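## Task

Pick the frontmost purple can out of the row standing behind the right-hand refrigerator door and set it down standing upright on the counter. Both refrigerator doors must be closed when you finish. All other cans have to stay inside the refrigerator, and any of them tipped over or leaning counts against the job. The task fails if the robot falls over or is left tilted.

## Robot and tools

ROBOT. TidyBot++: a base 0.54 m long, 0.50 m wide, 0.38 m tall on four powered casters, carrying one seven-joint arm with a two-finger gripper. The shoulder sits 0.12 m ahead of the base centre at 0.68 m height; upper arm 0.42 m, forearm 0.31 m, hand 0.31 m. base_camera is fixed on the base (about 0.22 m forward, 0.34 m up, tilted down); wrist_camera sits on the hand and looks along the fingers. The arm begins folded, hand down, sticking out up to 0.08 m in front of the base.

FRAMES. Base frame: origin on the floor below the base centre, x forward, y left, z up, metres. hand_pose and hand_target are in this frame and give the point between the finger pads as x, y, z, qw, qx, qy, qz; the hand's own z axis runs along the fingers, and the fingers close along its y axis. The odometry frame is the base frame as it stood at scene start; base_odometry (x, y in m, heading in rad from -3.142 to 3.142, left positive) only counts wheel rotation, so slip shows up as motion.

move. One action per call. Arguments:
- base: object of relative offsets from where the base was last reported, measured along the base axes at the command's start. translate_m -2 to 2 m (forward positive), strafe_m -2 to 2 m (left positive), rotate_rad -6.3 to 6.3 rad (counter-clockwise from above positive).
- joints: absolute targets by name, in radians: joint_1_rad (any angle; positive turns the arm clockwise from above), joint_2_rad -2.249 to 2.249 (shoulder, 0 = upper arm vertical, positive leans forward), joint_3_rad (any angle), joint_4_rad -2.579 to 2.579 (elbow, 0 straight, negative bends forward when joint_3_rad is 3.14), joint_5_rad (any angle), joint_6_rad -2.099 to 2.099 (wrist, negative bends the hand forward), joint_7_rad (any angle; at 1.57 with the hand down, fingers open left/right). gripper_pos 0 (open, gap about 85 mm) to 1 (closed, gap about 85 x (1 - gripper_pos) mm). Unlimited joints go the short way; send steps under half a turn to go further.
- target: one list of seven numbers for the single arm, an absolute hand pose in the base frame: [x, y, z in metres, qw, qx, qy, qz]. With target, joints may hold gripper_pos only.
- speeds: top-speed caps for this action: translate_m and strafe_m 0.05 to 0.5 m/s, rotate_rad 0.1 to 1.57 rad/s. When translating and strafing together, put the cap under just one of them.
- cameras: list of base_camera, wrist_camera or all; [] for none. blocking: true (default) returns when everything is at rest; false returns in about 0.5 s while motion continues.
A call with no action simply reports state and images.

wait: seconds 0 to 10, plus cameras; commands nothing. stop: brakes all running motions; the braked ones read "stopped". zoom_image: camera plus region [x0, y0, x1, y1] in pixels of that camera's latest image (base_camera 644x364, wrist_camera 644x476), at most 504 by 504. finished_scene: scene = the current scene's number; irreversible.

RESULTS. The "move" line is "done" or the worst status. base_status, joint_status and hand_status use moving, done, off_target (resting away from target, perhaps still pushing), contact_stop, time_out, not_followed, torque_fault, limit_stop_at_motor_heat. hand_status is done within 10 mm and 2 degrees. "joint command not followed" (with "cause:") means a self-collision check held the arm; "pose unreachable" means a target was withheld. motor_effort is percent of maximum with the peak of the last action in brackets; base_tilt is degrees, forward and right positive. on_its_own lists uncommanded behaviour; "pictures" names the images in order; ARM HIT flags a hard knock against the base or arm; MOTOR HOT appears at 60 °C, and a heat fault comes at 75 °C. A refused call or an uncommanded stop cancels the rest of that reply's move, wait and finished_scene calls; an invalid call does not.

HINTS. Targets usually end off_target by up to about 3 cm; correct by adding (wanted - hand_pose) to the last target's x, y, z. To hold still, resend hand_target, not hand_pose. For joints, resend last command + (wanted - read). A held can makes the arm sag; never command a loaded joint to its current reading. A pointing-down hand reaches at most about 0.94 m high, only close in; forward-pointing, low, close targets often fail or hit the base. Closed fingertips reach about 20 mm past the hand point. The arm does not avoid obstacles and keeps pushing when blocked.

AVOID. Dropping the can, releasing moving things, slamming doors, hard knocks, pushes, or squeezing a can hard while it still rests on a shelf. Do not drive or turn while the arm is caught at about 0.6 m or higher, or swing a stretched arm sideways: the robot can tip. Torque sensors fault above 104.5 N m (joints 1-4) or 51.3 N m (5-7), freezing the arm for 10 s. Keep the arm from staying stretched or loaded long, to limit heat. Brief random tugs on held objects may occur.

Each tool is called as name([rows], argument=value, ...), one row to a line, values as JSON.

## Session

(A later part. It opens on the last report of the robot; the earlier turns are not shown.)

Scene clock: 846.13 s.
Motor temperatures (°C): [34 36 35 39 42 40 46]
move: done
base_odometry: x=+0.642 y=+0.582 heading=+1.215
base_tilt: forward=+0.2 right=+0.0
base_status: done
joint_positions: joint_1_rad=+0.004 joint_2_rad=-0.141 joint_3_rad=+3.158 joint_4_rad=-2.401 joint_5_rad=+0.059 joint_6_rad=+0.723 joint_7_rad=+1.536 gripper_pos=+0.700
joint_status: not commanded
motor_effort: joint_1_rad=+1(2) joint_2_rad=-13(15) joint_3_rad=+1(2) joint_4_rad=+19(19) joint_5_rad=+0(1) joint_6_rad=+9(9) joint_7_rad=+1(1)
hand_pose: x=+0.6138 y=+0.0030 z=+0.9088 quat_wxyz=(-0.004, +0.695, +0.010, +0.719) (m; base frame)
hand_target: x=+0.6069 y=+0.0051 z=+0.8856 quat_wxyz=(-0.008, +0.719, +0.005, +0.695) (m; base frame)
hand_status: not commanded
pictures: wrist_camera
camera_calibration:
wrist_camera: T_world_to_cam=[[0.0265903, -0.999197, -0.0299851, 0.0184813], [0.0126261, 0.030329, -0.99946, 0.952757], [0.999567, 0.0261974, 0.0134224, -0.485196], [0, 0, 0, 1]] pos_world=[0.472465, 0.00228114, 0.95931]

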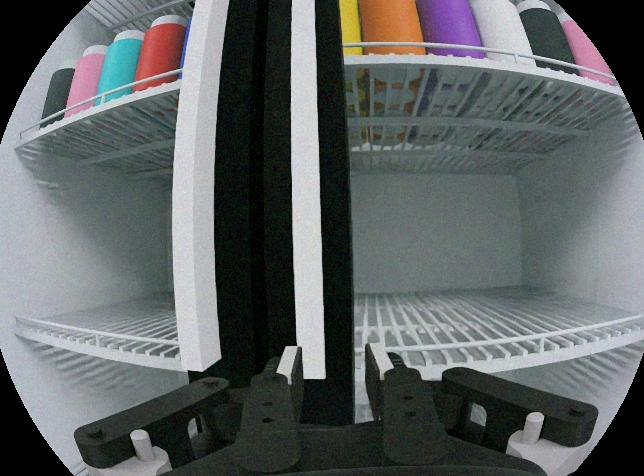

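move(base={"strafe_m":0.01,"translate_m":0.045}, speeds={"translate_m":0.1}, cameras=["wrist_camera"])

move(joints={"gripper_pos":1.0}, cameras=[])

move(base={"translate_m":-0.04}, speeds={"translate_m":0.1}, cameras=[])

move(base={"translate_m":-0.04}, speeds={"translate_m":0.1}, cameras=["wrist_camera"])

Scene clock: 851.63 s.
Motor temperatures (°C): [34 36 35 39 42 40 46]
move: done
base_odometry: x=+0.648 y=+0.628 heading=+1.216
base_tilt: forward=+0.2 right=+0.0
base_status: done
joint_positions: joint_1_rad=+0.004 joint_2_rad=-0.144 joint_3_rad=+3.158 joint_4_rad=-2.402 joint_5_rad=+0.059 joint_6_rad=+0.722 joint_7_rad=+1.536 gripper_pos=+0.700
joint_status: not commanded
motor_effort: joint_1_rad=+1(2) joint_2_rad=-12(16) joint_3_rad=+1(2) joint_4_rad=+18(19) joint_5_rad=+0(1) joint_6_rad=+9(9) joint_7_rad=+0(1)
hand_pose: x=+0.6128 y=+0.0030 z=+0.9097 quat_wxyz=(-0.004, +0.695, +0.010, +0.719) (m; base frame)
hand_target: x=+0.6069 y=+0.0051 z=+0.8856 quat_wxyz=(-0.008, +0.719, +0.005, +0.695) (m; base frame)
hand_status: not commanded
pictures: wrist_camera
camera_calibration:
wrist_camera: T_world_to_cam=[[0.0266201, -0.999197, -0.0299404, 0.0184803], [0.0143984, 0.0303311, -0.999436, 0.952571], [0.999542, 0.026174, 0.0151942, -0.48572], [0, 0, 0, 1]] pos_world=[0.47129, 0.00228611, 0.959968]

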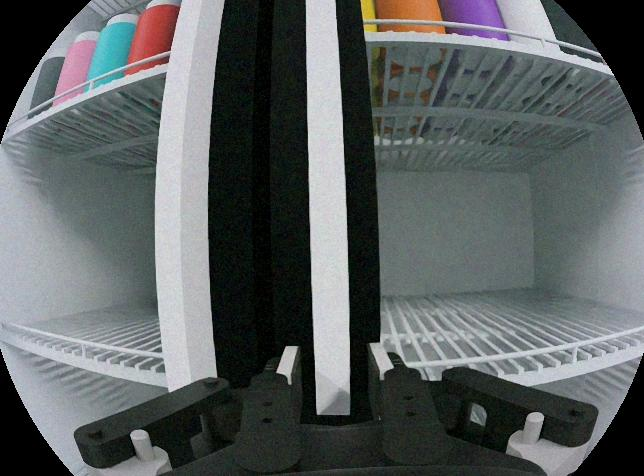

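Scene clock: 852.33 s.
Motor temperatures (°C): [34 36 35 39 42 40 46]
move: off_target
base_odometry: x=+0.648 y=+0.628 heading=+1.216
base_tilt: forward=+0.2 right=+0.0
base_status: not commanded
joint_positions: joint_1_rad=+0.002 joint_2_rad=-0.145 joint_3_rad=+3.158 joint_4_rad=-2.403 joint_5_rad=+0.059 joint_6_rad=+0.722 joint_7_rad=+1.536 gripper_pos=+0.886
joint_status: gripper_pos off_target (ended at +0.886, target +1.000)
motor_effort: joint_1_rad=+1(3) joint_2_rad=-12(13) joint_3_rad=+1(3) joint_4_rad=+18(19) joint_5_rad=+1(2) joint_6_rad=+9(9) joint_7_rad=+1(2)
hand_pose: x=+0.6125 y=+0.0039 z=+0.9097 quat_wxyz=(-0.004, +0.695, +0.010, +0.719) (m; base frame)
hand_target: x=+0.6069 y=+0.0051 z=+0.8856 quat_wxyz=(-0.008, +0.719, +0.005, +0.695) (m; base frame)
hand_status: not commanded
pictures: none
No camera images: "cameras" was empty.

Scene clock: 853.43 s.
Motor temperatures (°C): [34 36 35 39 42 40 46]
move: done
base_odometry: x=+0.634 y=+0.591 heading=+1.215
base_tilt: forward=+0.2 right=+0.0
base_status: done
joint_positions: joint_1_rad=-0.003 joint_2_rad=-0.152 joint_3_rad=+3.161 joint_4_rad=-2.408 joint_5_rad=+0.059 joint_6_rad=+0.721 joint_7_rad=+1.536 gripper_pos=+0.886
joint_status: not commanded
motor_effort: joint_1_rad=-2(4) joint_2_rad=-12(28) joint_3_rad=-1(2) joint_4_rad=+16(19) joint_5_rad=+1(3) joint_6_rad=+8(9) joint_7_rad=+1(2)
hand_pose: x=+0.6100 y=+0.0050 z=+0.9095 quat_wxyz=(-0.005, +0.695, +0.011, +0.719) (m; base frame)
hand_target: x=+0.6069 y=+0.0051 z=+0.8856 quat_wxyz=(-0.008, +0.719, +0.005, +0.695) (m; base frame)
hand_status: not commanded
pictures: none
No camera images: "cameras" was empty.

Scene clock: 854.40 s.
Motor temperatures (°C): [34 36 35 39 42 40 46]
move: done
base_odometry: x=+0.620 y=+0.553 heading=+1.215
base_tilt: forward=+0.2 right=+0.0
base_status: done
joint_positions: joint_1_rad=-0.004 joint_2_rad=-0.148 joint_3_rad=+3.166 joint_4_rad=-2.405 joint_5_rad=+0.059 joint_6_rad=+0.720 joint_7_rad=+1.536 gripper_pos=+0.886
joint_status: not commanded
motor_effort: joint_1_rad=-1(4) joint_2_rad=-12(16) joint_3_rad=+0(4) joint_4_rad=+14(17) joint_5_rad=+1(3) joint_6_rad=+6(9) joint_7_rad=+2(2)
hand_pose: x=+0.6114 y=+0.0025 z=+0.9094 quat_wxyz=(-0.004, +0.695, +0.009, +0.719) (m; base frame)
hand_target: x=+0.6069 y=+0.0051 z=+0.8856 quat_wxyz=(-0.008, +0.719, +0.005, +0.695) (m; base frame)
hand_status: not commanded
pictures: wrist_camera
camera_calibration:
wrist_camera: T_world_to_cam=[[0.026088, -0.999174, -0.0311408, 0.0194439], [0.0133717, 0.0314974, -0.999414, 0.952939], [0.99957, 0.0256563, 0.0141824, -0.483481], [0, 0, 0, 1]] pos_world=[0.470023, 0.00181714, 0.959843]

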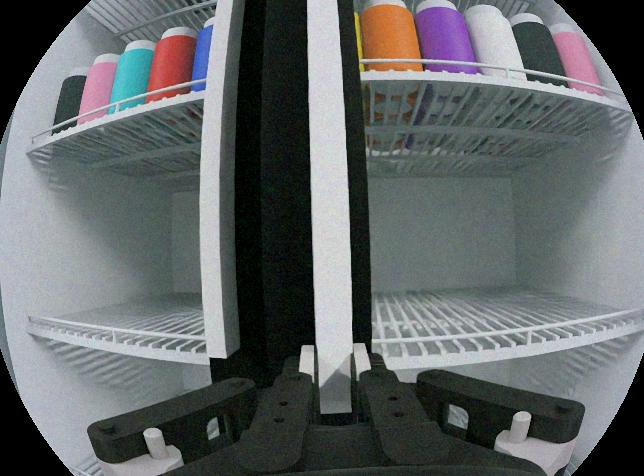

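move(base={"translate_m":-0.07,"strafe_m":-0.134,"rotate_rad":0.2}, speeds={"translate_m":0.15,"rotate_rad":0.2}, cameras=[])

move(base={"translate_m":-0.07,"strafe_m":-0.134,"rotate_rad":0.2}, speeds={"translate_m":0.15,"rotate_rad":0.2}, cameras=[])

move(base={"translate_m":-0.07,"strafe_m":-0.134,"rotate_rad":0.2}, speeds={"translate_m":0.15,"rotate_rad":0.2}, cameras=["wrist_camera"])

move(joints={"joint_1_rad":-0.08}, cameras=[])

Scene clock: 949.43 s.
Motor temperatures (°C): [34 36 35 39 42 40 46]
move: done
base_odometry: x=+0.721 y=+0.441 heading=+1.416
base_tilt: forward=+0.2 right=+0.0
base_status: done
joint_positions: joint_1_rad=-0.002 joint_2_rad=-0.147 joint_3_rad=+3.175 joint_4_rad=-2.403 joint_5_rad=+0.059 joint_6_rad=+0.719 joint_7_rad=+1.536 gripper_pos=+0.886
joint_status: not commanded
motor_effort: joint_1_rad=+0(6) joint_2_rad=-13(16) joint_3_rad=-2(7) joint_4_rad=+13(16) joint_5_rad=+2(5) joint_6_rad=+7(9) joint_7_rad=+1(2)
hand_pose: x=+0.6123 y=-0.0031 z=+0.9095 quat_wxyz=(+0.000, +0.695, +0.005, +0.719) (m; base frame)
hand_target: x=+0.6069 y=+0.0051 z=+0.8856 quat_wxyz=(-0.008, +0.719, +0.005, +0.695) (m; base frame)
hand_status: not commanded
pictures: none
No camera images: "cameras" was empty.

Scene clock: 951.07 s.
Motor temperatures (°C): [34 36 35 39 42 40 46]
move: done
base_odometry: x=+0.843 y=+0.351 heading=+1.616
base_tilt: forward=+0.2 right=+0.0
base_status: done
joint_positions: joint_1_rad=+0.004 joint_2_rad=-0.146 joint_3_rad=+3.181 joint_4_rad=-2.401 joint_5_rad=+0.058 joint_6_rad=+0.718 joint_7_rad=+1.536 gripper_pos=+0.886
joint_status: not commanded
motor_effort: joint_1_rad=-3(7) joint_2_rad=-13(16) joint_3_rad=-4(9) joint_4_rad=+14(17) joint_5_rad=+3(6) joint_6_rad=+7(9) joint_7_rad=+1(2)
hand_pose: x=+0.6129 y=-0.0090 z=+0.9095 quat_wxyz=(+0.003, +0.695, +0.000, +0.719) (m; base frame)
hand_target: x=+0.6069 y=+0.0051 z=+0.8856 quat_wxyz=(-0.008, +0.719, +0.005, +0.695) (m; base frame)
hand_status: not commanded
pictures: none
No camera images: "cameras" was empty.

Scene clock: 952.73 s.
Motor temperatures (°C): [34 36 35 39 42 40 46]
move: done
base_odometry: x=+0.980 y=+0.287 heading=+1.816
base_tilt: forward=+0.2 right=+0.0
base_status: done
joint_positions: joint_1_rad=+0.008 joint_2_rad=-0.145 joint_3_rad=+3.183 joint_4_rad=-2.401 joint_5_rad=+0.056 joint_6_rad=+0.718 joint_7_rad=+1.536 gripper_pos=+0.886
joint_status: not commanded
motor_effort: joint_1_rad=-2(8) joint_2_rad=-12(17) joint_3_rad=-3(9) joint_4_rad=+14(17) joint_5_rad=+3(6) joint_6_rad=+7(9) joint_7_rad=+0(2)
hand_pose: x=+0.6129 y=-0.0131 z=+0.9095 quat_wxyz=(+0.006, +0.696, -0.003, +0.718) (m; base frame)
hand_target: x=+0.6069 y=+0.0051 z=+0.8856 quat_wxyz=(-0.008, +0.719, +0.005, +0.695) (m; base frame)
hand_status: not commanded
pictures: wrist_camera
camera_calibration:
wrist_camera: T_world_to_cam=[[-0.00517652, -0.999338, -0.0360208, 0.0273715], [0.0131343, 0.0359502, -0.999267, 0.953527], [0.9999, -0.00564584, 0.0129396, -0.484068], [0, 0, 0, 1]] pos_world=[0.471637, -0.00965903, 0.960078]

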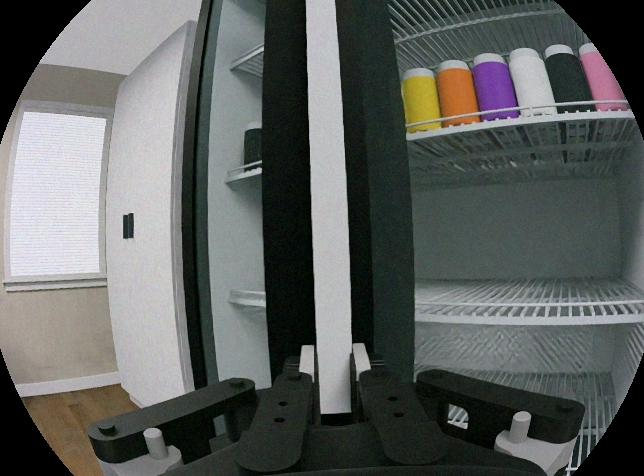

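Scene clock: 953.53 s.
Motor temperatures (°C): [34 36 35 39 42 40 46]
move: off_target
base_odometry: x=+0.980 y=+0.287 heading=+1.816
base_tilt: forward=+0.2 right=+0.0
base_status: not commanded
joint_positions: joint_1_rad=-0.012 joint_2_rad=-0.145 joint_3_rad=+3.200 joint_4_rad=-2.401 joint_5_rad=+0.052 joint_6_rad=+0.718 joint_7_rad=+1.536 gripper_pos=+0.886
joint_status: joint_1_rad off_target (ended at -0.012, target -0.080)
motor_effort: joint_1_rad=-9(9) joint_2_rad=-13(13) joint_3_rad=-10(10) joint_4_rad=+14(15) joint_5_rad=+6(6) joint_6_rad=+7(8) joint_7_rad=+0(1)
hand_pose: x=+0.6132 y=-0.0123 z=+0.9095 quat_wxyz=(+0.003, +0.696, -0.005, +0.718) (m; base frame)
hand_target: x=+0.6055 y=+0.0383 z=+0.8856 quat_wxyz=(-0.032, +0.719, +0.030, +0.694) (m; base frame)
hand_status: not commanded
pictures: none
No camera images: "cameras" was empty.

move(joints={"joint_1_rad":-0.25}, cameras=[])

move(joints={"gripper_pos":0.0}, cameras=["wrist_camera"], blocking=false)

wait(seconds=0.5, cameras=["wrist_camera"])

Scene clock: 960.10 s.
Motor temperatures (°C): [34 36 35 39 42 40 46]
move: off_target
base_odometry: x=+0.980 y=+0.287 heading=+1.816
base_tilt: forward=+0.2 right=+0.0
base_status: not commanded
joint_positions: joint_1_rad=-0.106 joint_2_rad=-0.146 joint_3_rad=+3.270 joint_4_rad=-2.401 joint_5_rad=+0.017 joint_6_rad=+0.718 joint_7_rad=+1.536 gripper_pos=+0.886
joint_status: joint_1_rad off_target (ended at -0.106, target -0.250)
motor_effort: joint_1_rad=-22(22) joint_2_rad=-12(13) joint_3_rad=-24(24) joint_4_rad=+11(14) joint_5_rad=+13(13) joint_6_rad=+5(8) joint_7_rad=-4(5)
hand_pose: x=+0.6143 y=-0.0096 z=+0.9094 quat_wxyz=(-0.011, +0.695, -0.017, +0.718) (m; base frame)
hand_target: x=+0.5920 y=+0.1200 z=+0.8856 quat_wxyz=(-0.090, +0.714, +0.091, +0.689) (m; base frame)
hand_status: not commanded
pictures: none
No camera images: "cameras" was empty.

Scene clock: 960.60 s.
Motor temperatures (°C): [34 36 35 39 42 40 46]
move: moving
base_odometry: x=+0.980 y=+0.287 heading=+1.816
base_tilt: forward=+0.2 right=+0.0
base_status: not commanded
joint_positions: joint_1_rad=-0.143 joint_2_rad=-0.146 joint_3_rad=+3.260 joint_4_rad=-2.401 joint_5_rad=+0.014 joint_6_rad=+0.715 joint_7_rad=+1.536 gripper_pos=+0.329
joint_status: gripper_pos moving
motor_effort: joint_1_rad=-16(24) joint_2_rad=-13(13) joint_3_rad=-17(25) joint_4_rad=+16(16) joint_5_rad=+12(15) joint_6_rad=+9(9) joint_7_rad=+0(5)
hand_pose: x=+0.6140 y=+0.0134 z=+0.9084 quat_wxyz=(-0.027, +0.697, -0.002, +0.717) (m; base frame)
hand_target: x=+0.5920 y=+0.1200 z=+0.8856 quat_wxyz=(-0.090, +0.714, +0.091, +0.689) (m; base frame)
hand_status: not commanded
pictures: wrist_camera
camera_calibration:
wrist_camera: T_world_to_cam=[[0.0435891, -0.995844, -0.0799614, 0.0637077], [0.00686918, 0.0803343, -0.996744, 0.952438], [0.999026, 0.0428979, 0.0103423, -0.482679], [0, 0, 0, 1]] pos_world=[0.472889, 0.00763544, 0.959423]

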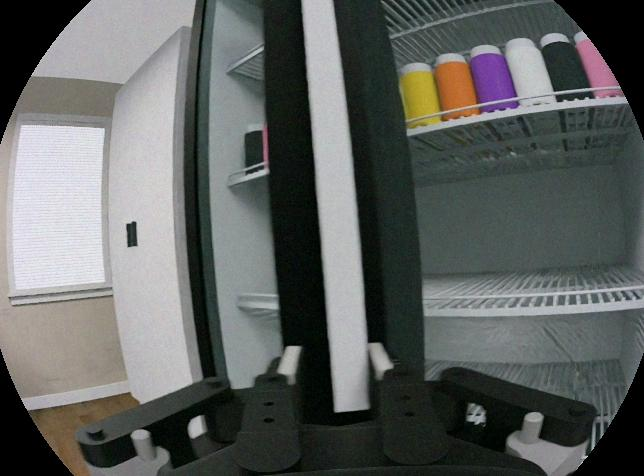

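Scene clock: 961.10 s.
Motor temperatures (°C): [34 36 35 39 42 40 46]
earlier move: moving
base_odometry: x=+0.980 y=+0.287 heading=+1.816
base_tilt: forward=+0.2 right=+0.0
base_status: not commanded
joint_positions: joint_1_rad=-0.258 joint_2_rad=-0.146 joint_3_rad=+3.149 joint_4_rad=-2.404 joint_5_rad=+0.046 joint_6_rad=+0.715 joint_7_rad=+1.536 gripper_pos=+0.000
joint_status: gripper_pos moving
on_its_own: joint_1_rad moved -0.115 to your old target -0.250
motor_effort: joint_1_rad=+2(24) joint_2_rad=-13(14) joint_3_rad=+2(25) joint_4_rad=+18(19) joint_5_rad=+0(15) joint_6_rad=+9(9) joint_7_rad=+0(5)
hand_pose: x=+0.5941 y=+0.1322 z=+0.9073 quat_wxyz=(-0.100, +0.690, +0.097, +0.710) (m; base frame)
hand_target: x=+0.5920 y=+0.1200 z=+0.8856 quat_wxyz=(-0.090, +0.714, +0.091, +0.689) (m; base frame)
hand_status: not commanded
wait: 0.50 s; no rest
pictures: wrist_camera
camera_calibration:
wrist_camera: T_world_to_cam=[[0.283731, -0.958101, -0.039221, -0.00181166], [-0.00334288, 0.0399133, -0.999198, 0.955528], [0.958898, 0.283635, 0.00812185, -0.473936], [0, 0, 0, 1]] pos_world=[0.458165, 0.0945508, 0.958539]

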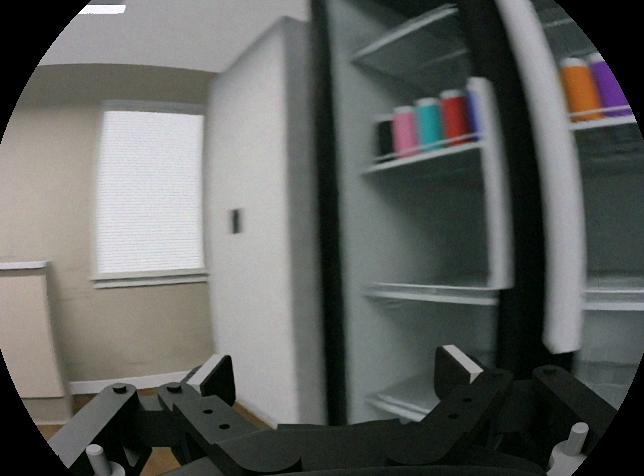

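move(base={"translate_m":-0.15}, joints={"joint_1_rad":-0.012,"gripper_pos":0.7}, cameras=[])

move(base={"rotate_rad":-0.6}, cameras=[])

move(base={"strafe_m":0.486,"translate_m":0.235}, cameras=["wrist_camera"])

Scene clock: 971.43 s.
Motor temperatures (°C): [34 36 35 39 42 40 46]
earlier move: done
move: done
base_odometry: x=+1.017 y=+0.142 heading=+1.816
base_tilt: forward=+0.2 right=+0.0
base_status: done
joint_positions: joint_1_rad=-0.032 joint_2_rad=-0.152 joint_3_rad=+3.155 joint_4_rad=-2.405 joint_5_rad=+0.046 joint_6_rad=+0.715 joint_7_rad=+1.536 gripper_pos=+0.700
joint_status: all done
motor_effort: joint_1_rad=+1(3) joint_2_rad=-12(15) joint_3_rad=+1(2) joint_4_rad=+18(19) joint_5_rad=+0(1) joint_6_rad=+9(10) joint_7_rad=+1(1)
hand_pose: x=+0.6102 y=+0.0196 z=+0.9093 quat_wxyz=(-0.018, +0.696, +0.017, +0.718) (m; base frame)
hand_target: x=+0.6069 y=+0.0051 z=+0.8856 quat_wxyz=(-0.008, +0.719, +0.005, +0.695) (m; base frame)
hand_status: not commanded
pictures: none
No camera images: "cameras" was empty.

Scene clock: 973.03 s.
Motor temperatures (°C): [34 36 35 39 42 40 46]
move: done
base_odometry: x=+1.017 y=+0.142 heading=+1.216
base_tilt: forward=+0.2 right=+0.0
base_status: done
joint_positions: joint_1_rad=-0.024 joint_2_rad=-0.152 joint_3_rad=+3.158 joint_4_rad=-2.405 joint_5_rad=+0.046 joint_6_rad=+0.715 joint_7_rad=+1.536 gripper_pos=+0.700
joint_status: not commanded
motor_effort: joint_1_rad=+0(3) joint_2_rad=-13(13) joint_3_rad=+1(2) joint_4_rad=+19(19) joint_5_rad=+0(1) joint_6_rad=+9(10) joint_7_rad=+0(1)
hand_pose: x=+0.6104 y=+0.0137 z=+0.9093 quat_wxyz=(-0.014, +0.696, +0.012, +0.718) (m; base frame)
hand_target: x=+0.6069 y=+0.0051 z=+0.8856 quat_wxyz=(-0.008, +0.719, +0.005, +0.695) (m; base frame)
hand_status: not commanded
pictures: none
No camera images: "cameras" was empty.

Scene clock: 975.23 s.
Motor temperatures (°C): [34 36 35 39 42 40 46]
move: done
base_odometry: x=+0.642 y=+0.531 heading=+1.216
base_tilt: forward=+0.2 right=+0.0
base_status: done
joint_positions: joint_1_rad=-0.023 joint_2_rad=-0.151 joint_3_rad=+3.158 joint_4_rad=-2.405 joint_5_rad=+0.046 joint_6_rad=+0.715 joint_7_rad=+1.536 gripper_pos=+0.700
joint_status: not commanded
motor_effort: joint_1_rad=+1(3) joint_2_rad=-12(15) joint_3_rad=+1(3) joint_4_rad=+18(19) joint_5_rad=+1(1) joint_6_rad=+9(10) joint_7_rad=+1(1)
hand_pose: x=+0.6106 y=+0.0138 z=+0.9088 quat_wxyz=(-0.014, +0.696, +0.013, +0.718) (m; base frame)
hand_target: x=+0.6069 y=+0.0051 z=+0.8856 quat_wxyz=(-0.008, +0.719, +0.005, +0.695) (m; base frame)
hand_status: not commanded
pictures: wrist_camera
camera_calibration:
wrist_camera: T_world_to_cam=[[0.0452791, -0.998157, -0.0404054, 0.0273948], [0.00963669, 0.0408814, -0.999118, 0.953863], [0.998928, 0.0448497, 0.01147, -0.480333], [0, 0, 0, 1]] pos_world=[0.469386, 0.00989184, 0.959638]

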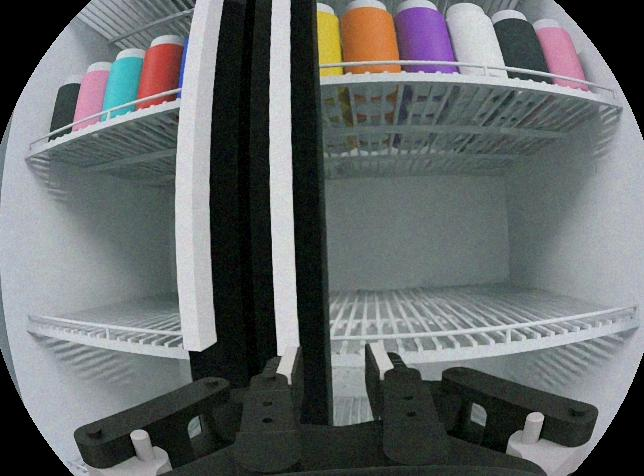

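move(base={"strafe_m":0.027,"translate_m":0.04}, speeds={"translate_m":0.1}, cameras=["wrist_camera"])

Scene clock: 978.70 s.
Motor temperatures (°C): [34 36 35 39 42 40 46]
move: done
base_odometry: x=+0.631 y=+0.578 heading=+1.216
base_tilt: forward=+0.2 right=+0.0
base_status: done
joint_positions: joint_1_rad=-0.023 joint_2_rad=-0.151 joint_3_rad=+3.158 joint_4_rad=-2.405 joint_5_rad=+0.046 joint_6_rad=+0.715 joint_7_rad=+1.536 gripper_pos=+0.700
joint_status: not commanded
motor_effort: joint_1_rad=+1(2) joint_2_rad=-13(14) joint_3_rad=+1(2) joint_4_rad=+18(19) joint_5_rad=+0(1) joint_6_rad=+9(9) joint_7_rad=+1(1)
hand_pose: x=+0.6106 y=+0.0138 z=+0.9088 quat_wxyz=(-0.014, +0.696, +0.013, +0.718) (m; base frame)
hand_target: x=+0.6069 y=+0.0051 z=+0.8856 quat_wxyz=(-0.008, +0.719, +0.005, +0.695) (m; base frame)
hand_status: not commanded
pictures: wrist_camera
camera_calibration:
wrist_camera: T_world_to_cam=[[0.0452756, -0.998157, -0.0404082, 0.0273979], [0.00954861, 0.0408803, -0.999118, 0.953871], [0.998929, 0.0448499, 0.0113819, -0.480249], [0, 0, 0, 1]] pos_world=[0.469386, 0.00989203, 0.959603]

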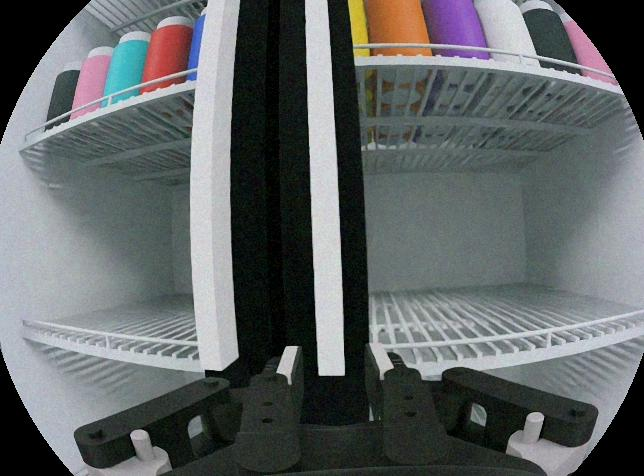

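move(base={"translate_m":0.048}, speeds={"translate_m":0.1}, cameras=[])

move(joints={"gripper_pos":1.0}, cameras=[])

move(base={"translate_m":-0.04}, speeds={"translate_m":0.1}, cameras=[])

move(base={"translate_m":-0.04}, speeds={"translate_m":0.1}, cameras=[])

move(base={"translate_m":-0.07,"strafe_m":-0.134,"rotate_rad":0.2}, speeds={"translate_m":0.15,"rotate_rad":0.2}, cameras=[])

move(base={"translate_m":-0.07,"strafe_m":-0.134,"rotate_rad":0.2}, speeds={"translate_m":0.15,"rotate_rad":0.2}, cameras=[])

move(base={"translate_m":-0.07,"strafe_m":-0.134,"rotate_rad":0.2}, speeds={"translate_m":0.15,"rotate_rad":0.2}, cameras=[])

move(base={"strafe_m":0.13,"rotate_rad":-0.15}, speeds={"strafe_m":0.1,"rotate_rad":0.15}, cameras=["wrist_camera"])

Scene clock: 991.27 s.
Motor temperatures (°C): [34 36 35 39 42 40 46]
move: done
base_odometry: x=+0.647 y=+0.623 heading=+1.216
base_tilt: forward=+0.2 right=+0.0
base_status: done
joint_positions: joint_1_rad=-0.023 joint_2_rad=-0.150 joint_3_rad=+3.158 joint_4_rad=-2.406 joint_5_rad=+0.046 joint_6_rad=+0.715 joint_7_rad=+1.536 gripper_pos=+0.700
joint_status: not commanded
motor_effort: joint_1_rad=+1(2) joint_2_rad=-12(15) joint_3_rad=+1(1) joint_4_rad=+18(19) joint_5_rad=+0(1) joint_6_rad=+9(9) joint_7_rad=+1(1)
hand_pose: x=+0.6106 y=+0.0138 z=+0.9085 quat_wxyz=(-0.014, +0.696, +0.013, +0.718) (m; base frame)
hand_target: x=+0.6069 y=+0.0051 z=+0.8856 quat_wxyz=(-0.008, +0.719, +0.005, +0.695) (m; base frame)
hand_status: not commanded
pictures: none
No camera images: "cameras" was empty.

Scene clock: 991.97 s.
Motor temperatures (°C): [34 36 35 39 42 40 46]
move: off_target
base_odometry: x=+0.647 y=+0.623 heading=+1.216
base_tilt: forward=+0.2 right=+0.0
base_status: not commanded
joint_positions: joint_1_rad=-0.023 joint_2_rad=-0.151 joint_3_rad=+3.156 joint_4_rad=-2.406 joint_5_rad=+0.046 joint_6_rad=+0.715 joint_7_rad=+1.536 gripper_pos=+0.887
joint_status: gripper_pos off_target (ended at +0.887, target +1.000)
motor_effort: joint_1_rad=+2(4) joint_2_rad=-12(13) joint_3_rad=+2(4) joint_4_rad=+18(20) joint_5_rad=+0(2) joint_6_rad=+9(9) joint_7_rad=+1(1)
hand_pose: x=+0.6104 y=+0.0146 z=+0.9085 quat_wxyz=(-0.014, +0.696, +0.013, +0.718) (m; base frame)
hand_target: x=+0.6069 y=+0.0051 z=+0.8856 quat_wxyz=(-0.008, +0.719, +0.005, +0.695) (m; base frame)
hand_status: not commanded
pictures: none
No camera images: "cameras" was empty.

Scene clock: 993.10 s.
Motor temperatures (°C): [34 36 35 39 42 40 46]
move: done
base_odometry: x=+0.634 y=+0.585 heading=+1.216
base_tilt: forward=+0.2 right=+0.0
base_status: done
joint_positions: joint_1_rad=-0.022 joint_2_rad=-0.154 joint_3_rad=+3.157 joint_4_rad=-2.409 joint_5_rad=+0.046 joint_6_rad=+0.715 joint_7_rad=+1.536 gripper_pos=+0.887
joint_status: not commanded
motor_effort: joint_1_rad=+0(4) joint_2_rad=-12(28) joint_3_rad=+0(3) joint_4_rad=+16(19) joint_5_rad=+1(1) joint_6_rad=+8(9) joint_7_rad=+0(1)
hand_pose: x=+0.6091 y=+0.0135 z=+0.9084 quat_wxyz=(-0.014, +0.696, +0.012, +0.718) (m; base frame)
hand_target: x=+0.6069 y=+0.0051 z=+0.8856 quat_wxyz=(-0.008, +0.719, +0.005, +0.695) (m; base frame)
hand_status: not commanded
pictures: none
No camera images: "cameras" was empty.

Scene clock: 994.07 s.
Motor temperatures (°C): [34 36 35 39 42 40 46]
move: done
base_odometry: x=+0.620 y=+0.548 heading=+1.216
base_tilt: forward=+0.2 right=+0.0
base_status: done
joint_positions: joint_1_rad=-0.021 joint_2_rad=-0.149 joint_3_rad=+3.158 joint_4_rad=-2.404 joint_5_rad=+0.046 joint_6_rad=+0.715 joint_7_rad=+1.536 gripper_pos=+0.887
joint_status: not commanded
motor_effort: joint_1_rad=+1(3) joint_2_rad=-13(17) joint_3_rad=+1(3) joint_4_rad=+13(18) joint_5_rad=-1(2) joint_6_rad=+7(10) joint_7_rad=+0(1)
hand_pose: x=+0.6113 y=+0.0123 z=+0.9083 quat_wxyz=(-0.013, +0.697, +0.012, +0.717) (m; base frame)
hand_target: x=+0.6069 y=+0.0051 z=+0.8856 quat_wxyz=(-0.008, +0.719, +0.005, +0.695) (m; base frame)
hand_status: not commanded
pictures: none
No camera images: "cameras" was empty.

Scene clock: 995.70 s.
Motor temperatures (°C): [34 36 35 39 42 40 46]
move: done
base_odometry: x=+0.721 y=+0.436 heading=+1.416
base_tilt: forward=+0.2 right=+0.0
base_status: done
joint_positions: joint_1_rad=-0.013 joint_2_rad=-0.149 joint_3_rad=+3.164 joint_4_rad=-2.403 joint_5_rad=+0.046 joint_6_rad=+0.714 joint_7_rad=+1.536 gripper_pos=+0.887
joint_status: not commanded
motor_effort: joint_1_rad=+0(4) joint_2_rad=-13(15) joint_3_rad=+1(5) joint_4_rad=+14(17) joint_5_rad=-1(3) joint_6_rad=+8(9) joint_7_rad=+0(1)
hand_pose: x=+0.6117 y=+0.0052 z=+0.9084 quat_wxyz=(-0.008, +0.697, +0.006, +0.717) (m; base frame)
hand_target: x=+0.6069 y=+0.0051 z=+0.8856 quat_wxyz=(-0.008, +0.719, +0.005, +0.695) (m; base frame)
hand_status: not commanded
pictures: none
No camera images: "cameras" was empty.

Scene clock: 997.33 s.
Motor temperatures (°C): [34 36 35 39 42 40 46]
move: done
base_odometry: x=+0.843 y=+0.346 heading=+1.617
base_tilt: forward=+0.2 right=+0.0
base_status: done
joint_positions: joint_1_rad=-0.004 joint_2_rad=-0.147 joint_3_rad=+3.172 joint_4_rad=-2.401 joint_5_rad=+0.046 joint_6_rad=+0.713 joint_7_rad=+1.536 gripper_pos=+0.887
joint_status: not commanded
motor_effort: joint_1_rad=-2(6) joint_2_rad=-13(16) joint_3_rad=-2(7) joint_4_rad=+13(17) joint_5_rad=+1(4) joint_6_rad=+7(10) joint_7_rad=+1(1)
hand_pose: x=+0.6126 y=-0.0029 z=+0.9084 quat_wxyz=(-0.003, +0.697, +0.000, +0.717) (m; base frame)
hand_target: x=+0.6069 y=+0.0051 z=+0.8856 quat_wxyz=(-0.008, +0.719, +0.005, +0.695) (m; base frame)
hand_status: not commanded
pictures: none
No camera images: "cameras" was empty.

Scene clock: 999.00 s.
Motor temperatures (°C): [34 36 35 39 42 40 46]
move: done
base_odometry: x=+0.980 y=+0.282 heading=+1.817
base_tilt: forward=+0.2 right=+0.0
base_status: done
joint_positions: joint_1_rad=+0.003 joint_2_rad=-0.146 joint_3_rad=+3.178 joint_4_rad=-2.401 joint_5_rad=+0.046 joint_6_rad=+0.713 joint_7_rad=+1.536 gripper_pos=+0.887
joint_status: not commanded
motor_effort: joint_1_rad=-2(8) joint_2_rad=-13(16) joint_3_rad=-2(8) joint_4_rad=+14(16) joint_5_rad=+1(5) joint_6_rad=+7(9) joint_7_rad=+0(1)
hand_pose: x=+0.6129 y=-0.0094 z=+0.9083 quat_wxyz=(+0.002, +0.697, -0.004, +0.717) (m; base frame)
hand_target: x=+0.6069 y=+0.0051 z=+0.8856 quat_wxyz=(-0.008, +0.719, +0.005, +0.695) (m; base frame)
hand_status: not commanded
pictures: none
No camera images: "cameras" was empty.

Scene clock: 1001.07 s.
Motor temperatures (°C): [34 36 35 39 42 40 46]
move: done
base_odometry: x=+0.854 y=+0.250 heading=+1.667
base_tilt: forward=+0.2 right=+0.0
base_status: done
joint_positions: joint_1_rad=-0.021 joint_2_rad=-0.151 joint_3_rad=+3.153 joint_4_rad=-2.412 joint_5_rad=+0.047 joint_6_rad=+0.712 joint_7_rad=+1.536 gripper_pos=+0.999
joint_status: not commanded
on_its_own: gripper_pos moved +0.112 to your old target +1.000
motor_effort: joint_1_rad=+0(10) joint_2_rad=-12(17) joint_3_rad=+0(12) joint_4_rad=+18(20) joint_5_rad=+0(8) joint_6_rad=+9(10) joint_7_rad=+1(1)
hand_pose: x=+0.6090 y=+0.0152 z=+0.9042 quat_wxyz=(-0.014, +0.699, +0.014, +0.714) (m; base frame)
hand_target: x=+0.6069 y=+0.0051 z=+0.8856 quat_wxyz=(-0.008, +0.719, +0.005, +0.695) (m; base frame)
hand_status: not commanded
pictures: wrist_camera
camera_calibration:
wrist_camera: T_world_to_cam=[[0.0474776, -0.998097, -0.0393569, 0.0263257], [-0.000249251, 0.0393895, -0.999224, 0.955298], [0.998872, 0.0474506, 0.00162134, -0.469871], [0, 0, 0, 1]] pos_world=[0.468329, 0.0109425, 0.956355]

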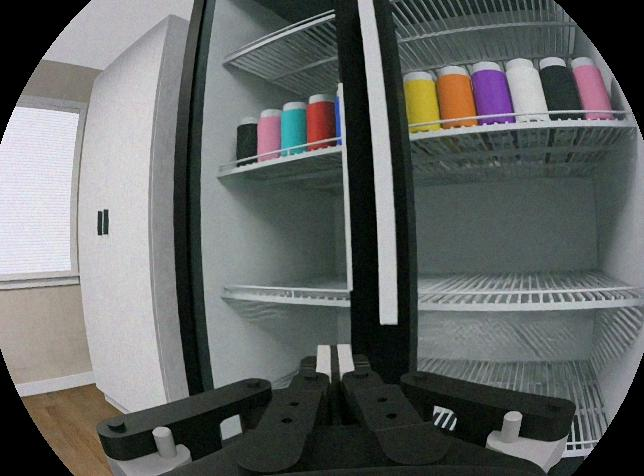

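move(base={"translate_m":-0.1}, joints={"joint_2_rad":-0.224,"joint_4_rad":-2.305,"joint_6_rad":0.5,"gripper_pos":0.7}, cameras=[])

move(base={"rotate_rad":-0.451}, cameras=[])

move(base={"strafe_m":0.361,"translate_m":0.304}, cameras=["wrist_camera"])

Scene clock: 1012.77 s.
Motor temperatures (°C): [34 36 35 39 42 40 46]
move: done
base_odometry: x=+0.863 y=+0.151 heading=+1.666
base_tilt: forward=+0.2 right=+0.0
base_status: done
joint_positions: joint_1_rad=-0.021 joint_2_rad=-0.220 joint_3_rad=+3.153 joint_4_rad=-2.333 joint_5_rad=+0.047 joint_6_rad=+0.565 joint_7_rad=+1.536 gripper_pos=+0.700
joint_status: all done
motor_effort: joint_1_rad=+1(2) joint_2_rad=-11(16) joint_3_rad=+1(1) joint_4_rad=+20(20) joint_5_rad=+0(1) joint_6_rad=+9(10) joint_7_rad=+0(1)
hand_pose: x=+0.6077 y=+0.0132 z=+0.9374 quat_wxyz=(-0.011, +0.699, +0.013, +0.715) (m; base frame)
hand_target: x=+0.6113 y=+0.0029 z=+0.9353 quat_wxyz=(-0.005, +0.711, +0.004, +0.703) (m; base frame)
hand_status: not commanded
pictures: none
No camera images: "cameras" was empty.

Scene clock: 1014.17 s.
Motor temperatures (°C): [34 36 35 39 42 40 46]
move: done
base_odometry: x=+0.863 y=+0.151 heading=+1.216
base_tilt: forward=+0.2 right=+0.0
base_status: done
joint_positions: joint_1_rad=-0.019 joint_2_rad=-0.220 joint_3_rad=+3.159 joint_4_rad=-2.333 joint_5_rad=+0.047 joint_6_rad=+0.564 joint_7_rad=+1.536 gripper_pos=+0.700
joint_status: not commanded
motor_effort: joint_1_rad=+2(3) joint_2_rad=-11(12) joint_3_rad=+1(3) joint_4_rad=+20(20) joint_5_rad=+0(1) joint_6_rad=+9(9) joint_7_rad=+1(1)
hand_pose: x=+0.6079 y=+0.0092 z=+0.9371 quat_wxyz=(-0.009, +0.699, +0.010, +0.715) (m; base frame)
hand_target: x=+0.6113 y=+0.0029 z=+0.9353 quat_wxyz=(-0.005, +0.711, +0.004, +0.703) (m; base frame)
hand_status: not commanded
pictures: none
No camera images: "cameras" was empty.

Scene clock: 1016.43 s.
Motor temperatures (°C): [34 36 35 39 42 40 46]
move: done
base_odometry: x=+0.630 y=+0.561 heading=+1.215
base_tilt: forward=+0.2 right=+0.0
base_status: done
joint_positions: joint_1_rad=-0.019 joint_2_rad=-0.219 joint_3_rad=+3.159 joint_4_rad=-2.332 joint_5_rad=+0.047 joint_6_rad=+0.562 joint_7_rad=+1.536 gripper_pos=+0.700
joint_status: not commanded
motor_effort: joint_1_rad=+1(3) joint_2_rad=-12(13) joint_3_rad=+2(3) joint_4_rad=+20(21) joint_5_rad=+0(1) joint_6_rad=+9(9) joint_7_rad=+0(1)
hand_pose: x=+0.6083 y=+0.0091 z=+0.9364 quat_wxyz=(-0.009, +0.700, +0.010, +0.714) (m; base frame)
hand_target: x=+0.6113 y=+0.0029 z=+0.9353 quat_wxyz=(-0.005, +0.711, +0.004, +0.703) (m; base frame)
hand_status: not commanded
pictures: wrist_camera
camera_calibration:
wrist_camera: T_world_to_cam=[[0.0341741, -0.998716, -0.0373832, 0.0278701], [-0.00150888, 0.0373534, -0.999301, 0.988609], [0.999415, 0.0342067, -0.000230421, -0.4674], [0, 0, 0, 1]] pos_world=[0.467665, 0.00689463, 0.988852]

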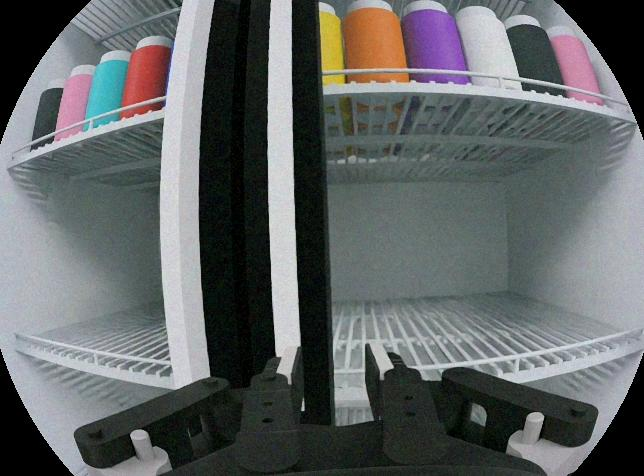

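move(base={"strafe_m":0.03,"translate_m":0.045}, speeds={"translate_m":0.1}, cameras=["wrist_camera"])

Scene clock: 1019.67 s.
Motor temperatures (°C): [34 36 35 39 42 40 46]
move: done
base_odometry: x=+0.618 y=+0.614 heading=+1.215
base_tilt: forward=+0.2 right=+0.0
base_status: done
joint_positions: joint_1_rad=-0.019 joint_2_rad=-0.219 joint_3_rad=+3.159 joint_4_rad=-2.331 joint_5_rad=+0.047 joint_6_rad=+0.561 joint_7_rad=+1.536 gripper_pos=+0.700
joint_status: not commanded
motor_effort: joint_1_rad=+0(2) joint_2_rad=-12(13) joint_3_rad=+1(2) joint_4_rad=+19(20) joint_5_rad=+0(1) joint_6_rad=+9(9) joint_7_rad=+0(1)
hand_pose: x=+0.6083 y=+0.0091 z=+0.9365 quat_wxyz=(-0.009, +0.700, +0.010, +0.714) (m; base frame)
hand_target: x=+0.6113 y=+0.0029 z=+0.9353 quat_wxyz=(-0.005, +0.711, +0.004, +0.703) (m; base frame)
hand_status: not commanded
pictures: wrist_camera
camera_calibration:
wrist_camera: T_world_to_cam=[[0.0341617, -0.998717, -0.0373767, 0.0278691], [-0.00151866, 0.0373466, -0.999301, 0.988689], [0.999415, 0.0341946, -0.000240889, -0.467426], [0, 0, 0, 1]] pos_world=[0.467702, 0.00689265, 0.988927]

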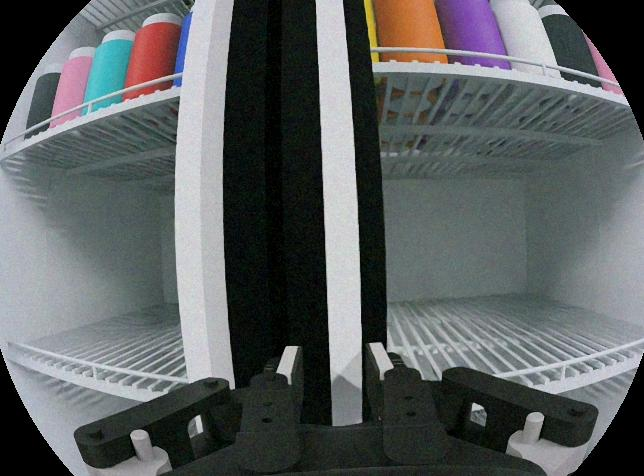

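move(base={"translate_m":0.03,"strafe_m":-0.008}, speeds={"translate_m":0.1}, cameras=[])

move(joints={"gripper_pos":1.0}, cameras=["wrist_camera"])

move(base={"translate_m":-0.04}, speeds={"translate_m":0.1}, cameras=[])

move(base={"translate_m":-0.04}, speeds={"translate_m":0.1}, cameras=["wrist_camera"])

Scene clock: 1028.30 s.
Motor temperatures (°C): [34 36 35 39 42 40 46]
move: done
base_odometry: x=+0.635 y=+0.639 heading=+1.216
base_tilt: forward=+0.2 right=+0.0
base_status: done
joint_positions: joint_1_rad=-0.019 joint_2_rad=-0.238 joint_3_rad=+3.157 joint_4_rad=-2.338 joint_5_rad=+0.047 joint_6_rad=+0.552 joint_7_rad=+1.536 gripper_pos=+0.700
joint_status: not commanded
motor_effort: joint_1_rad=+1(5) joint_2_rad=-7(12) joint_3_rad=+1(5) joint_4_rad=+24(35) joint_5_rad=+0(1) joint_6_rad=+11(12) joint_7_rad=+0(1)
hand_pose: x=+0.6024 y=+0.0100 z=+0.9391 quat_wxyz=(-0.009, +0.699, +0.011, +0.715) (m; base frame)
hand_target: x=+0.6113 y=+0.0029 z=+0.9353 quat_wxyz=(-0.005, +0.711, +0.004, +0.703) (m; base frame)
hand_status: not commanded
pictures: none
No camera images: "cameras" was empty.

Scene clock: 1029.00 s.
Motor temperatures (°C): [34 36 35 39 42 40 46]
move: off_target
base_odometry: x=+0.635 y=+0.639 heading=+1.216
base_tilt: forward=+0.2 right=+0.0
base_status: not commanded
joint_positions: joint_1_rad=-0.019 joint_2_rad=-0.238 joint_3_rad=+3.157 joint_4_rad=-2.338 joint_5_rad=+0.047 joint_6_rad=+0.551 joint_7_rad=+1.536 gripper_pos=+0.877
joint_status: gripper_pos off_target (ended at +0.877, target +1.000)
motor_effort: joint_1_rad=+6(6) joint_2_rad=-6(8) joint_3_rad=+7(7) joint_4_rad=+24(27) joint_5_rad=-2(3) joint_6_rad=+10(11) joint_7_rad=+1(1)
hand_pose: x=+0.6023 y=+0.0102 z=+0.9392 quat_wxyz=(-0.009, +0.699, +0.011, +0.715) (m; base frame)
hand_target: x=+0.6113 y=+0.0029 z=+0.9353 quat_wxyz=(-0.005, +0.711, +0.004, +0.703) (m; base frame)
hand_status: not commanded
pictures: wrist_camera
camera_calibration:
wrist_camera: T_world_to_cam=[[0.0362575, -0.998666, -0.0367713, 0.0274189], [0.00172408, 0.036858, -0.999319, 0.989436], [0.999341, 0.0361694, 0.00305816, -0.464541], [0, 0, 0, 1]] pos_world=[0.461535, 0.00771588, 0.991191]

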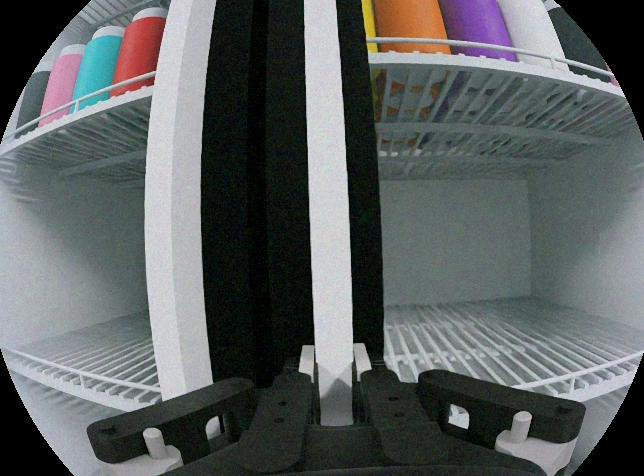

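Scene clock: 1029.93 s.
Motor temperatures (°C): [34 36 35 39 42 40 46]
move: done
base_odometry: x=+0.621 y=+0.602 heading=+1.216
base_tilt: forward=+0.2 right=+0.0
base_status: done
joint_positions: joint_1_rad=-0.019 joint_2_rad=-0.153 joint_3_rad=+3.158 joint_4_rad=-2.264 joint_5_rad=+0.047 joint_6_rad=+0.551 joint_7_rad=+1.536 gripper_pos=+0.878
joint_status: not commanded
motor_effort: joint_1_rad=+0(3) joint_2_rad=-26(27) joint_3_rad=+0(3) joint_4_rad=+9(23) joint_5_rad=+1(2) joint_6_rad=+7(10) joint_7_rad=+1(1)
hand_pose: x=+0.6359 y=+0.0095 z=+0.9394 quat_wxyz=(-0.008, +0.703, +0.010, +0.711) (m; base frame)
hand_target: x=+0.6113 y=+0.0029 z=+0.9353 quat_wxyz=(-0.005, +0.711, +0.004, +0.703) (m; base frame)
hand_status: not commanded
pictures: none
No camera images: "cameras" was empty.

Scene clock: 1031.03 s.
Motor temperatures (°C): [34 36 35 39 42 40 46]
move: done
base_odometry: x=+0.608 y=+0.564 heading=+1.216
base_tilt: forward=+0.2 right=+0.0
base_status: done
joint_positions: joint_1_rad=-0.015 joint_2_rad=-0.205 joint_3_rad=+3.164 joint_4_rad=-2.304 joint_5_rad=+0.047 joint_6_rad=+0.543 joint_7_rad=+1.536 gripper_pos=+0.878
joint_status: not commanded
motor_effort: joint_1_rad=+0(4) joint_2_rad=-16(30) joint_3_rad=-1(4) joint_4_rad=+17(22) joint_5_rad=-1(3) joint_6_rad=+9(11) joint_7_rad=+0(2)
hand_pose: x=+0.6164 y=+0.0043 z=+0.9393 quat_wxyz=(-0.006, +0.702, +0.007, +0.712) (m; base frame)
hand_target: x=+0.6113 y=+0.0029 z=+0.9353 quat_wxyz=(-0.005, +0.711, +0.004, +0.703) (m; base frame)
hand_status: not commanded
pictures: wrist_camera
camera_calibration:
wrist_camera: T_world_to_cam=[[0.0243359, -0.998985, -0.0379136, 0.0294211], [-0.00715342, 0.0377498, -0.999262, 0.995178], [0.999678, 0.0245891, -0.00622748, -0.469816], [0, 0, 0, 1]] pos_world=[0.476068, 0.0033758, 0.992633]

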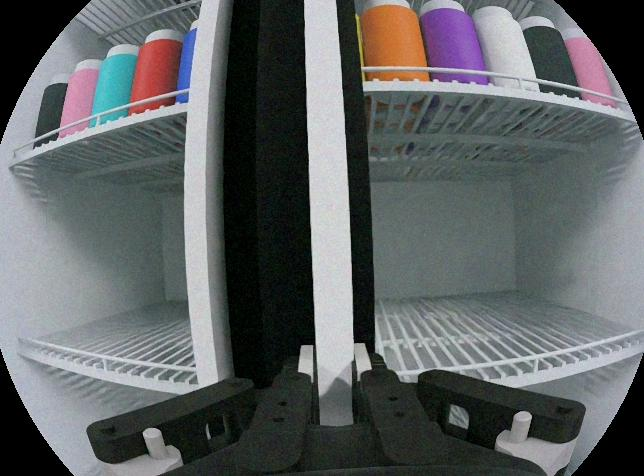

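move(base={"translate_m":-0.07,"strafe_m":-0.134,"rotate_rad":0.2}, speeds={"translate_m":0.15,"rotate_rad":0.2}, cameras=[])

move(base={"translate_m":-0.07,"strafe_m":-0.134,"rotate_rad":0.2}, speeds={"translate_m":0.15,"rotate_rad":0.2}, cameras=[])

move(base={"translate_m":-0.07,"strafe_m":-0.134,"rotate_rad":0.2}, speeds={"translate_m":0.15,"rotate_rad":0.2}, cameras=[])

move(base={"strafe_m":0.073,"rotate_rad":-0.12}, speeds={"strafe_m":0.06,"rotate_rad":0.1}, cameras=["wrist_camera"])

Scene clock: 1037.77 s.
Motor temperatures (°C): [34 36 35 39 42 40 46]
move: done
base_odometry: x=+0.709 y=+0.452 heading=+1.416
base_tilt: forward=+0.2 right=+0.0
base_status: done
joint_positions: joint_1_rad=-0.010 joint_2_rad=-0.203 joint_3_rad=+3.168 joint_4_rad=-2.303 joint_5_rad=+0.047 joint_6_rad=+0.542 joint_7_rad=+1.536 gripper_pos=+0.878
joint_status: not commanded
motor_effort: joint_1_rad=+1(4) joint_2_rad=-14(18) joint_3_rad=-1(6) joint_4_rad=+18(21) joint_5_rad=+0(2) joint_6_rad=+8(11) joint_7_rad=+0(1)
hand_pose: x=+0.6171 y=-0.0004 z=+0.9394 quat_wxyz=(-0.003, +0.703, +0.003, +0.712) (m; base frame)
hand_target: x=+0.6113 y=+0.0029 z=+0.9353 quat_wxyz=(-0.005, +0.711, +0.004, +0.703) (m; base frame)
hand_status: not commanded
pictures: none
No camera images: "cameras" was empty.

Scene clock: 1039.40 s.
Motor temperatures (°C): [34 36 35 39 42 40 46]
move: done
base_odometry: x=+0.831 y=+0.362 heading=+1.616
base_tilt: forward=+0.2 right=+0.0
base_status: done
joint_positions: joint_1_rad=-0.005 joint_2_rad=-0.202 joint_3_rad=+3.171 joint_4_rad=-2.302 joint_5_rad=+0.047 joint_6_rad=+0.541 joint_7_rad=+1.536 gripper_pos=+0.878
joint_status: not commanded
motor_effort: joint_1_rad=-2(6) joint_2_rad=-14(18) joint_3_rad=-1(7) joint_4_rad=+18(22) joint_5_rad=+1(3) joint_6_rad=+8(11) joint_7_rad=+0(1)
hand_pose: x=+0.6175 y=-0.0049 z=+0.9393 quat_wxyz=(+0.000, +0.703, +0.000, +0.711) (m; base frame)
hand_target: x=+0.6113 y=+0.0029 z=+0.9353 quat_wxyz=(-0.005, +0.711, +0.004, +0.703) (m; base frame)
hand_status: not commanded
pictures: none
No camera images: "cameras" was empty.

Scene clock: 1041.07 s.
Motor temperatures (°C): [34 36 35 39 42 40 46]
move: done
base_odometry: x=+0.968 y=+0.299 heading=+1.817
base_tilt: forward=+0.2 right=+0.0
base_status: done
joint_positions: joint_1_rad=-0.001 joint_2_rad=-0.202 joint_3_rad=+3.173 joint_4_rad=-2.302 joint_5_rad=+0.047 joint_6_rad=+0.541 joint_7_rad=+1.536 gripper_pos=+0.878
joint_status: not commanded
motor_effort: joint_1_rad=-1(6) joint_2_rad=-14(17) joint_3_rad=-2(7) joint_4_rad=+19(22) joint_5_rad=+1(4) joint_6_rad=+9(11) joint_7_rad=+0(1)
hand_pose: x=+0.6174 y=-0.0076 z=+0.9393 quat_wxyz=(+0.002, +0.703, -0.002, +0.711) (m; base frame)
hand_target: x=+0.6113 y=+0.0029 z=+0.9353 quat_wxyz=(-0.005, +0.711, +0.004, +0.703) (m; base frame)
hand_status: not commanded
pictures: none
No camera images: "cameras" was empty.

Scene clock: 1043.13 s.
Motor temperatures (°C): [34 36 35 39 42 40 46]
move: done
base_odometry: x=+0.897 y=+0.281 heading=+1.697
base_tilt: forward=+0.2 right=+0.0
base_status: done
joint_positions: joint_1_rad=-0.003 joint_2_rad=-0.202 joint_3_rad=+3.175 joint_4_rad=-2.301 joint_5_rad=+0.047 joint_6_rad=+0.541 joint_7_rad=+1.536 gripper_pos=+0.878
joint_status: not commanded
motor_effort: joint_1_rad=+3(7) joint_2_rad=-17(18) joint_3_rad=+1(7) joint_4_rad=+14(20) joint_5_rad=-3(5) joint_6_rad=+8(10) joint_7_rad=+0(1)
hand_pose: x=+0.6176 y=-0.0078 z=+0.9394 quat_wxyz=(+0.002, +0.703, -0.002, +0.711) (m; base frame)
hand_target: x=+0.6113 y=+0.0029 z=+0.9353 quat_wxyz=(-0.005, +0.711, +0.004, +0.703) (m; base frame)
hand_status: not commanded
pictures: wrist_camera
camera_calibration:
wrist_camera: T_world_to_cam=[[0.0011093, -0.999198, -0.0400315, 0.033624], [-0.00720368, 0.0400225, -0.999173, 0.995689], [0.999973, 0.00139676, -0.0071535, -0.470166], [0, 0, 0, 1]] pos_world=[0.477289, -0.00559615, 0.992848]

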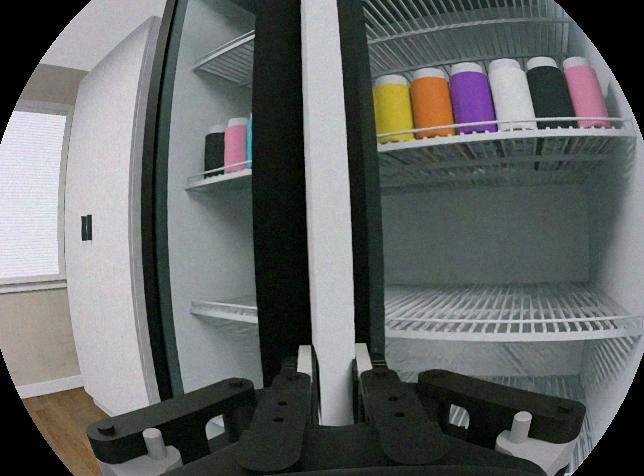

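move(base={"strafe_m":0.092,"rotate_rad":-0.15,"translate_m":0.005}, speeds={"strafe_m":0.06,"rotate_rad":0.1}, cameras=["wrist_camera"])

Scene clock: 1049.73 s.
Motor temperatures (°C): [34 36 35 39 42 40 46]
move: done
base_odometry: x=+0.805 y=+0.274 heading=+1.546
base_tilt: forward=+0.2 right=+0.0
base_status: done
joint_positions: joint_1_rad=-0.006 joint_2_rad=-0.201 joint_3_rad=+3.169 joint_4_rad=-2.300 joint_5_rad=+0.047 joint_6_rad=+0.541 joint_7_rad=+1.536 gripper_pos=+0.878
joint_status: not commanded
motor_effort: joint_1_rad=+3(6) joint_2_rad=-15(19) joint_3_rad=+3(5) joint_4_rad=+17(19) joint_5_rad=-1(4) joint_6_rad=+9(10) joint_7_rad=+0(1)
hand_pose: x=+0.6179 y=-0.0032 z=+0.9394 quat_wxyz=(-0.001, +0.703, +0.001, +0.711) (m; base frame)
hand_target: x=+0.6113 y=+0.0029 z=+0.9353 quat_wxyz=(-0.005, +0.711, +0.004, +0.703) (m; base frame)
hand_status: not commanded
pictures: wrist_camera
camera_calibration:
wrist_camera: T_world_to_cam=[[0.00983827, -0.999196, -0.038859, 0.0317969], [-0.00777934, 0.0387832, -0.999217, 0.995858], [0.999921, 0.0101329, -0.00739153, -0.470265], [0, 0, 0, 1]] pos_world=[0.477662, -0.00208608, 0.992838]

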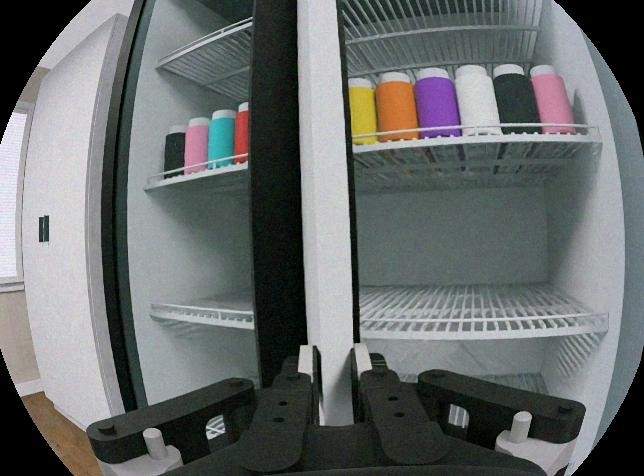

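move(base={"strafe_m":0.092,"rotate_rad":-0.15,"translate_m":0.005}, speeds={"strafe_m":0.06,"rotate_rad":0.1}, cameras=[])

move(base={"strafe_m":0.092,"rotate_rad":-0.15,"translate_m":0.005}, speeds={"strafe_m":0.06,"rotate_rad":0.1}, cameras=["wrist_camera"])

Scene clock: 1058.53 s.
Motor temperatures (°C): [34 36 35 39 42 40 46]
move: done
base_odometry: x=+0.713 y=+0.282 heading=+1.396
base_tilt: forward=+0.2 right=+0.0
base_status: done
joint_positions: joint_1_rad=-0.013 joint_2_rad=-0.213 joint_3_rad=+3.163 joint_4_rad=-2.303 joint_5_rad=+0.049 joint_6_rad=+0.541 joint_7_rad=+1.536 gripper_pos=+0.999
joint_status: not commanded
on_its_own: gripper_pos moved +0.121 to your old target +1.000
motor_effort: joint_1_rad=+1(14) joint_2_rad=-12(16) joint_3_rad=+1(15) joint_4_rad=+20(25) joint_5_rad=+0(8) joint_6_rad=+9(11) joint_7_rad=+0(1)
hand_pose: x=+0.6145 y=+0.0042 z=+0.9434 quat_wxyz=(-0.005, +0.700, +0.008, +0.714) (m; base frame)
hand_target: x=+0.6113 y=+0.0029 z=+0.9353 quat_wxyz=(-0.005, +0.711, +0.004, +0.703) (m; base frame)
hand_status: not commanded
pictures: none
No camera images: "cameras" was empty.

Scene clock: 1060.57 s.
Motor temperatures (°C): [34 36 35 39 42 40 46]
move: done
base_odometry: x=+0.624 y=+0.303 heading=+1.245
base_tilt: forward=+0.2 right=+0.0
base_status: done
joint_positions: joint_1_rad=-0.013 joint_2_rad=-0.213 joint_3_rad=+3.163 joint_4_rad=-2.303 joint_5_rad=+0.049 joint_6_rad=+0.541 joint_7_rad=+1.536 gripper_pos=+0.999
joint_status: not commanded
motor_effort: joint_1_rad=+1(2) joint_2_rad=-11(13) joint_3_rad=+1(3) joint_4_rad=+20(21) joint_5_rad=+0(1) joint_6_rad=+9(9) joint_7_rad=+0(1)
hand_pose: x=+0.6145 y=+0.0042 z=+0.9434 quat_wxyz=(-0.005, +0.700, +0.008, +0.714) (m; base frame)
hand_target: x=+0.6113 y=+0.0029 z=+0.9353 quat_wxyz=(-0.005, +0.711, +0.004, +0.703) (m; base frame)
hand_status: not commanded
pictures: wrist_camera
camera_calibration:
wrist_camera: T_world_to_cam=[[0.0248196, -0.999072, -0.0352059, 0.0267127], [0.000324189, 0.0352248, -0.999379, 0.994799], [0.999692, 0.0247928, 0.00119815, -0.474903], [0, 0, 0, 1]] pos_world=[0.473771, 0.00342046, 0.995691]

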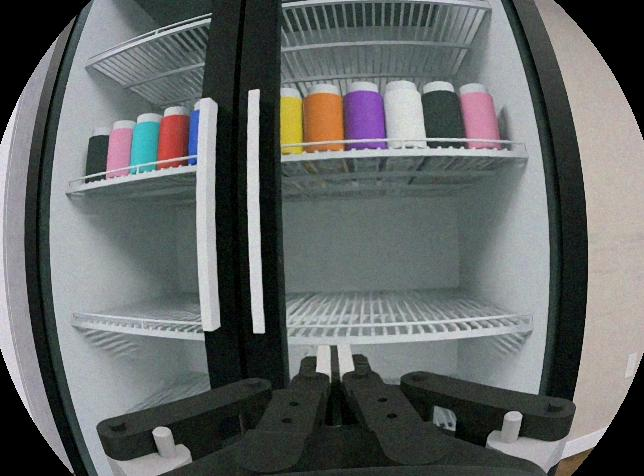

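move(base={"strafe_m":0.085,"translate_m":0.2}, joints={"gripper_pos":0.7}, cameras=["wrist_camera"])

Scene clock: 1076.73 s.
Motor temperatures (°C): [34 36 35 39 42 40 46]
move: done
base_odometry: x=+0.607 y=+0.519 heading=+1.246
base_tilt: forward=+0.2 right=+0.0
base_status: done
joint_positions: joint_1_rad=-0.013 joint_2_rad=-0.213 joint_3_rad=+3.163 joint_4_rad=-2.303 joint_5_rad=+0.049 joint_6_rad=+0.541 joint_7_rad=+1.536 gripper_pos=+0.700
joint_status: all done
motor_effort: joint_1_rad=+1(2) joint_2_rad=-11(15) joint_3_rad=+1(2) joint_4_rad=+19(20) joint_5_rad=+0(1) joint_6_rad=+9(10) joint_7_rad=+0(1)
hand_pose: x=+0.6145 y=+0.0042 z=+0.9435 quat_wxyz=(-0.005, +0.700, +0.008, +0.714) (m; base frame)
hand_target: x=+0.6113 y=+0.0029 z=+0.9353 quat_wxyz=(-0.005, +0.711, +0.004, +0.703) (m; base frame)
hand_status: not commanded
pictures: wrist_camera
camera_calibration:
wrist_camera: T_world_to_cam=[[0.0248238, -0.999072, -0.0352045, 0.0267112], [0.000441659, 0.0352263, -0.999379, 0.994785], [0.999692, 0.0247928, 0.0013157, -0.474983], [0, 0, 0, 1]] pos_world=[0.473734, 0.00341999, 0.995733]

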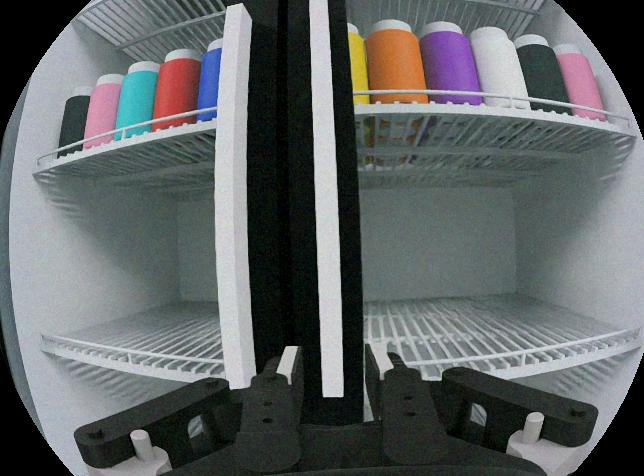

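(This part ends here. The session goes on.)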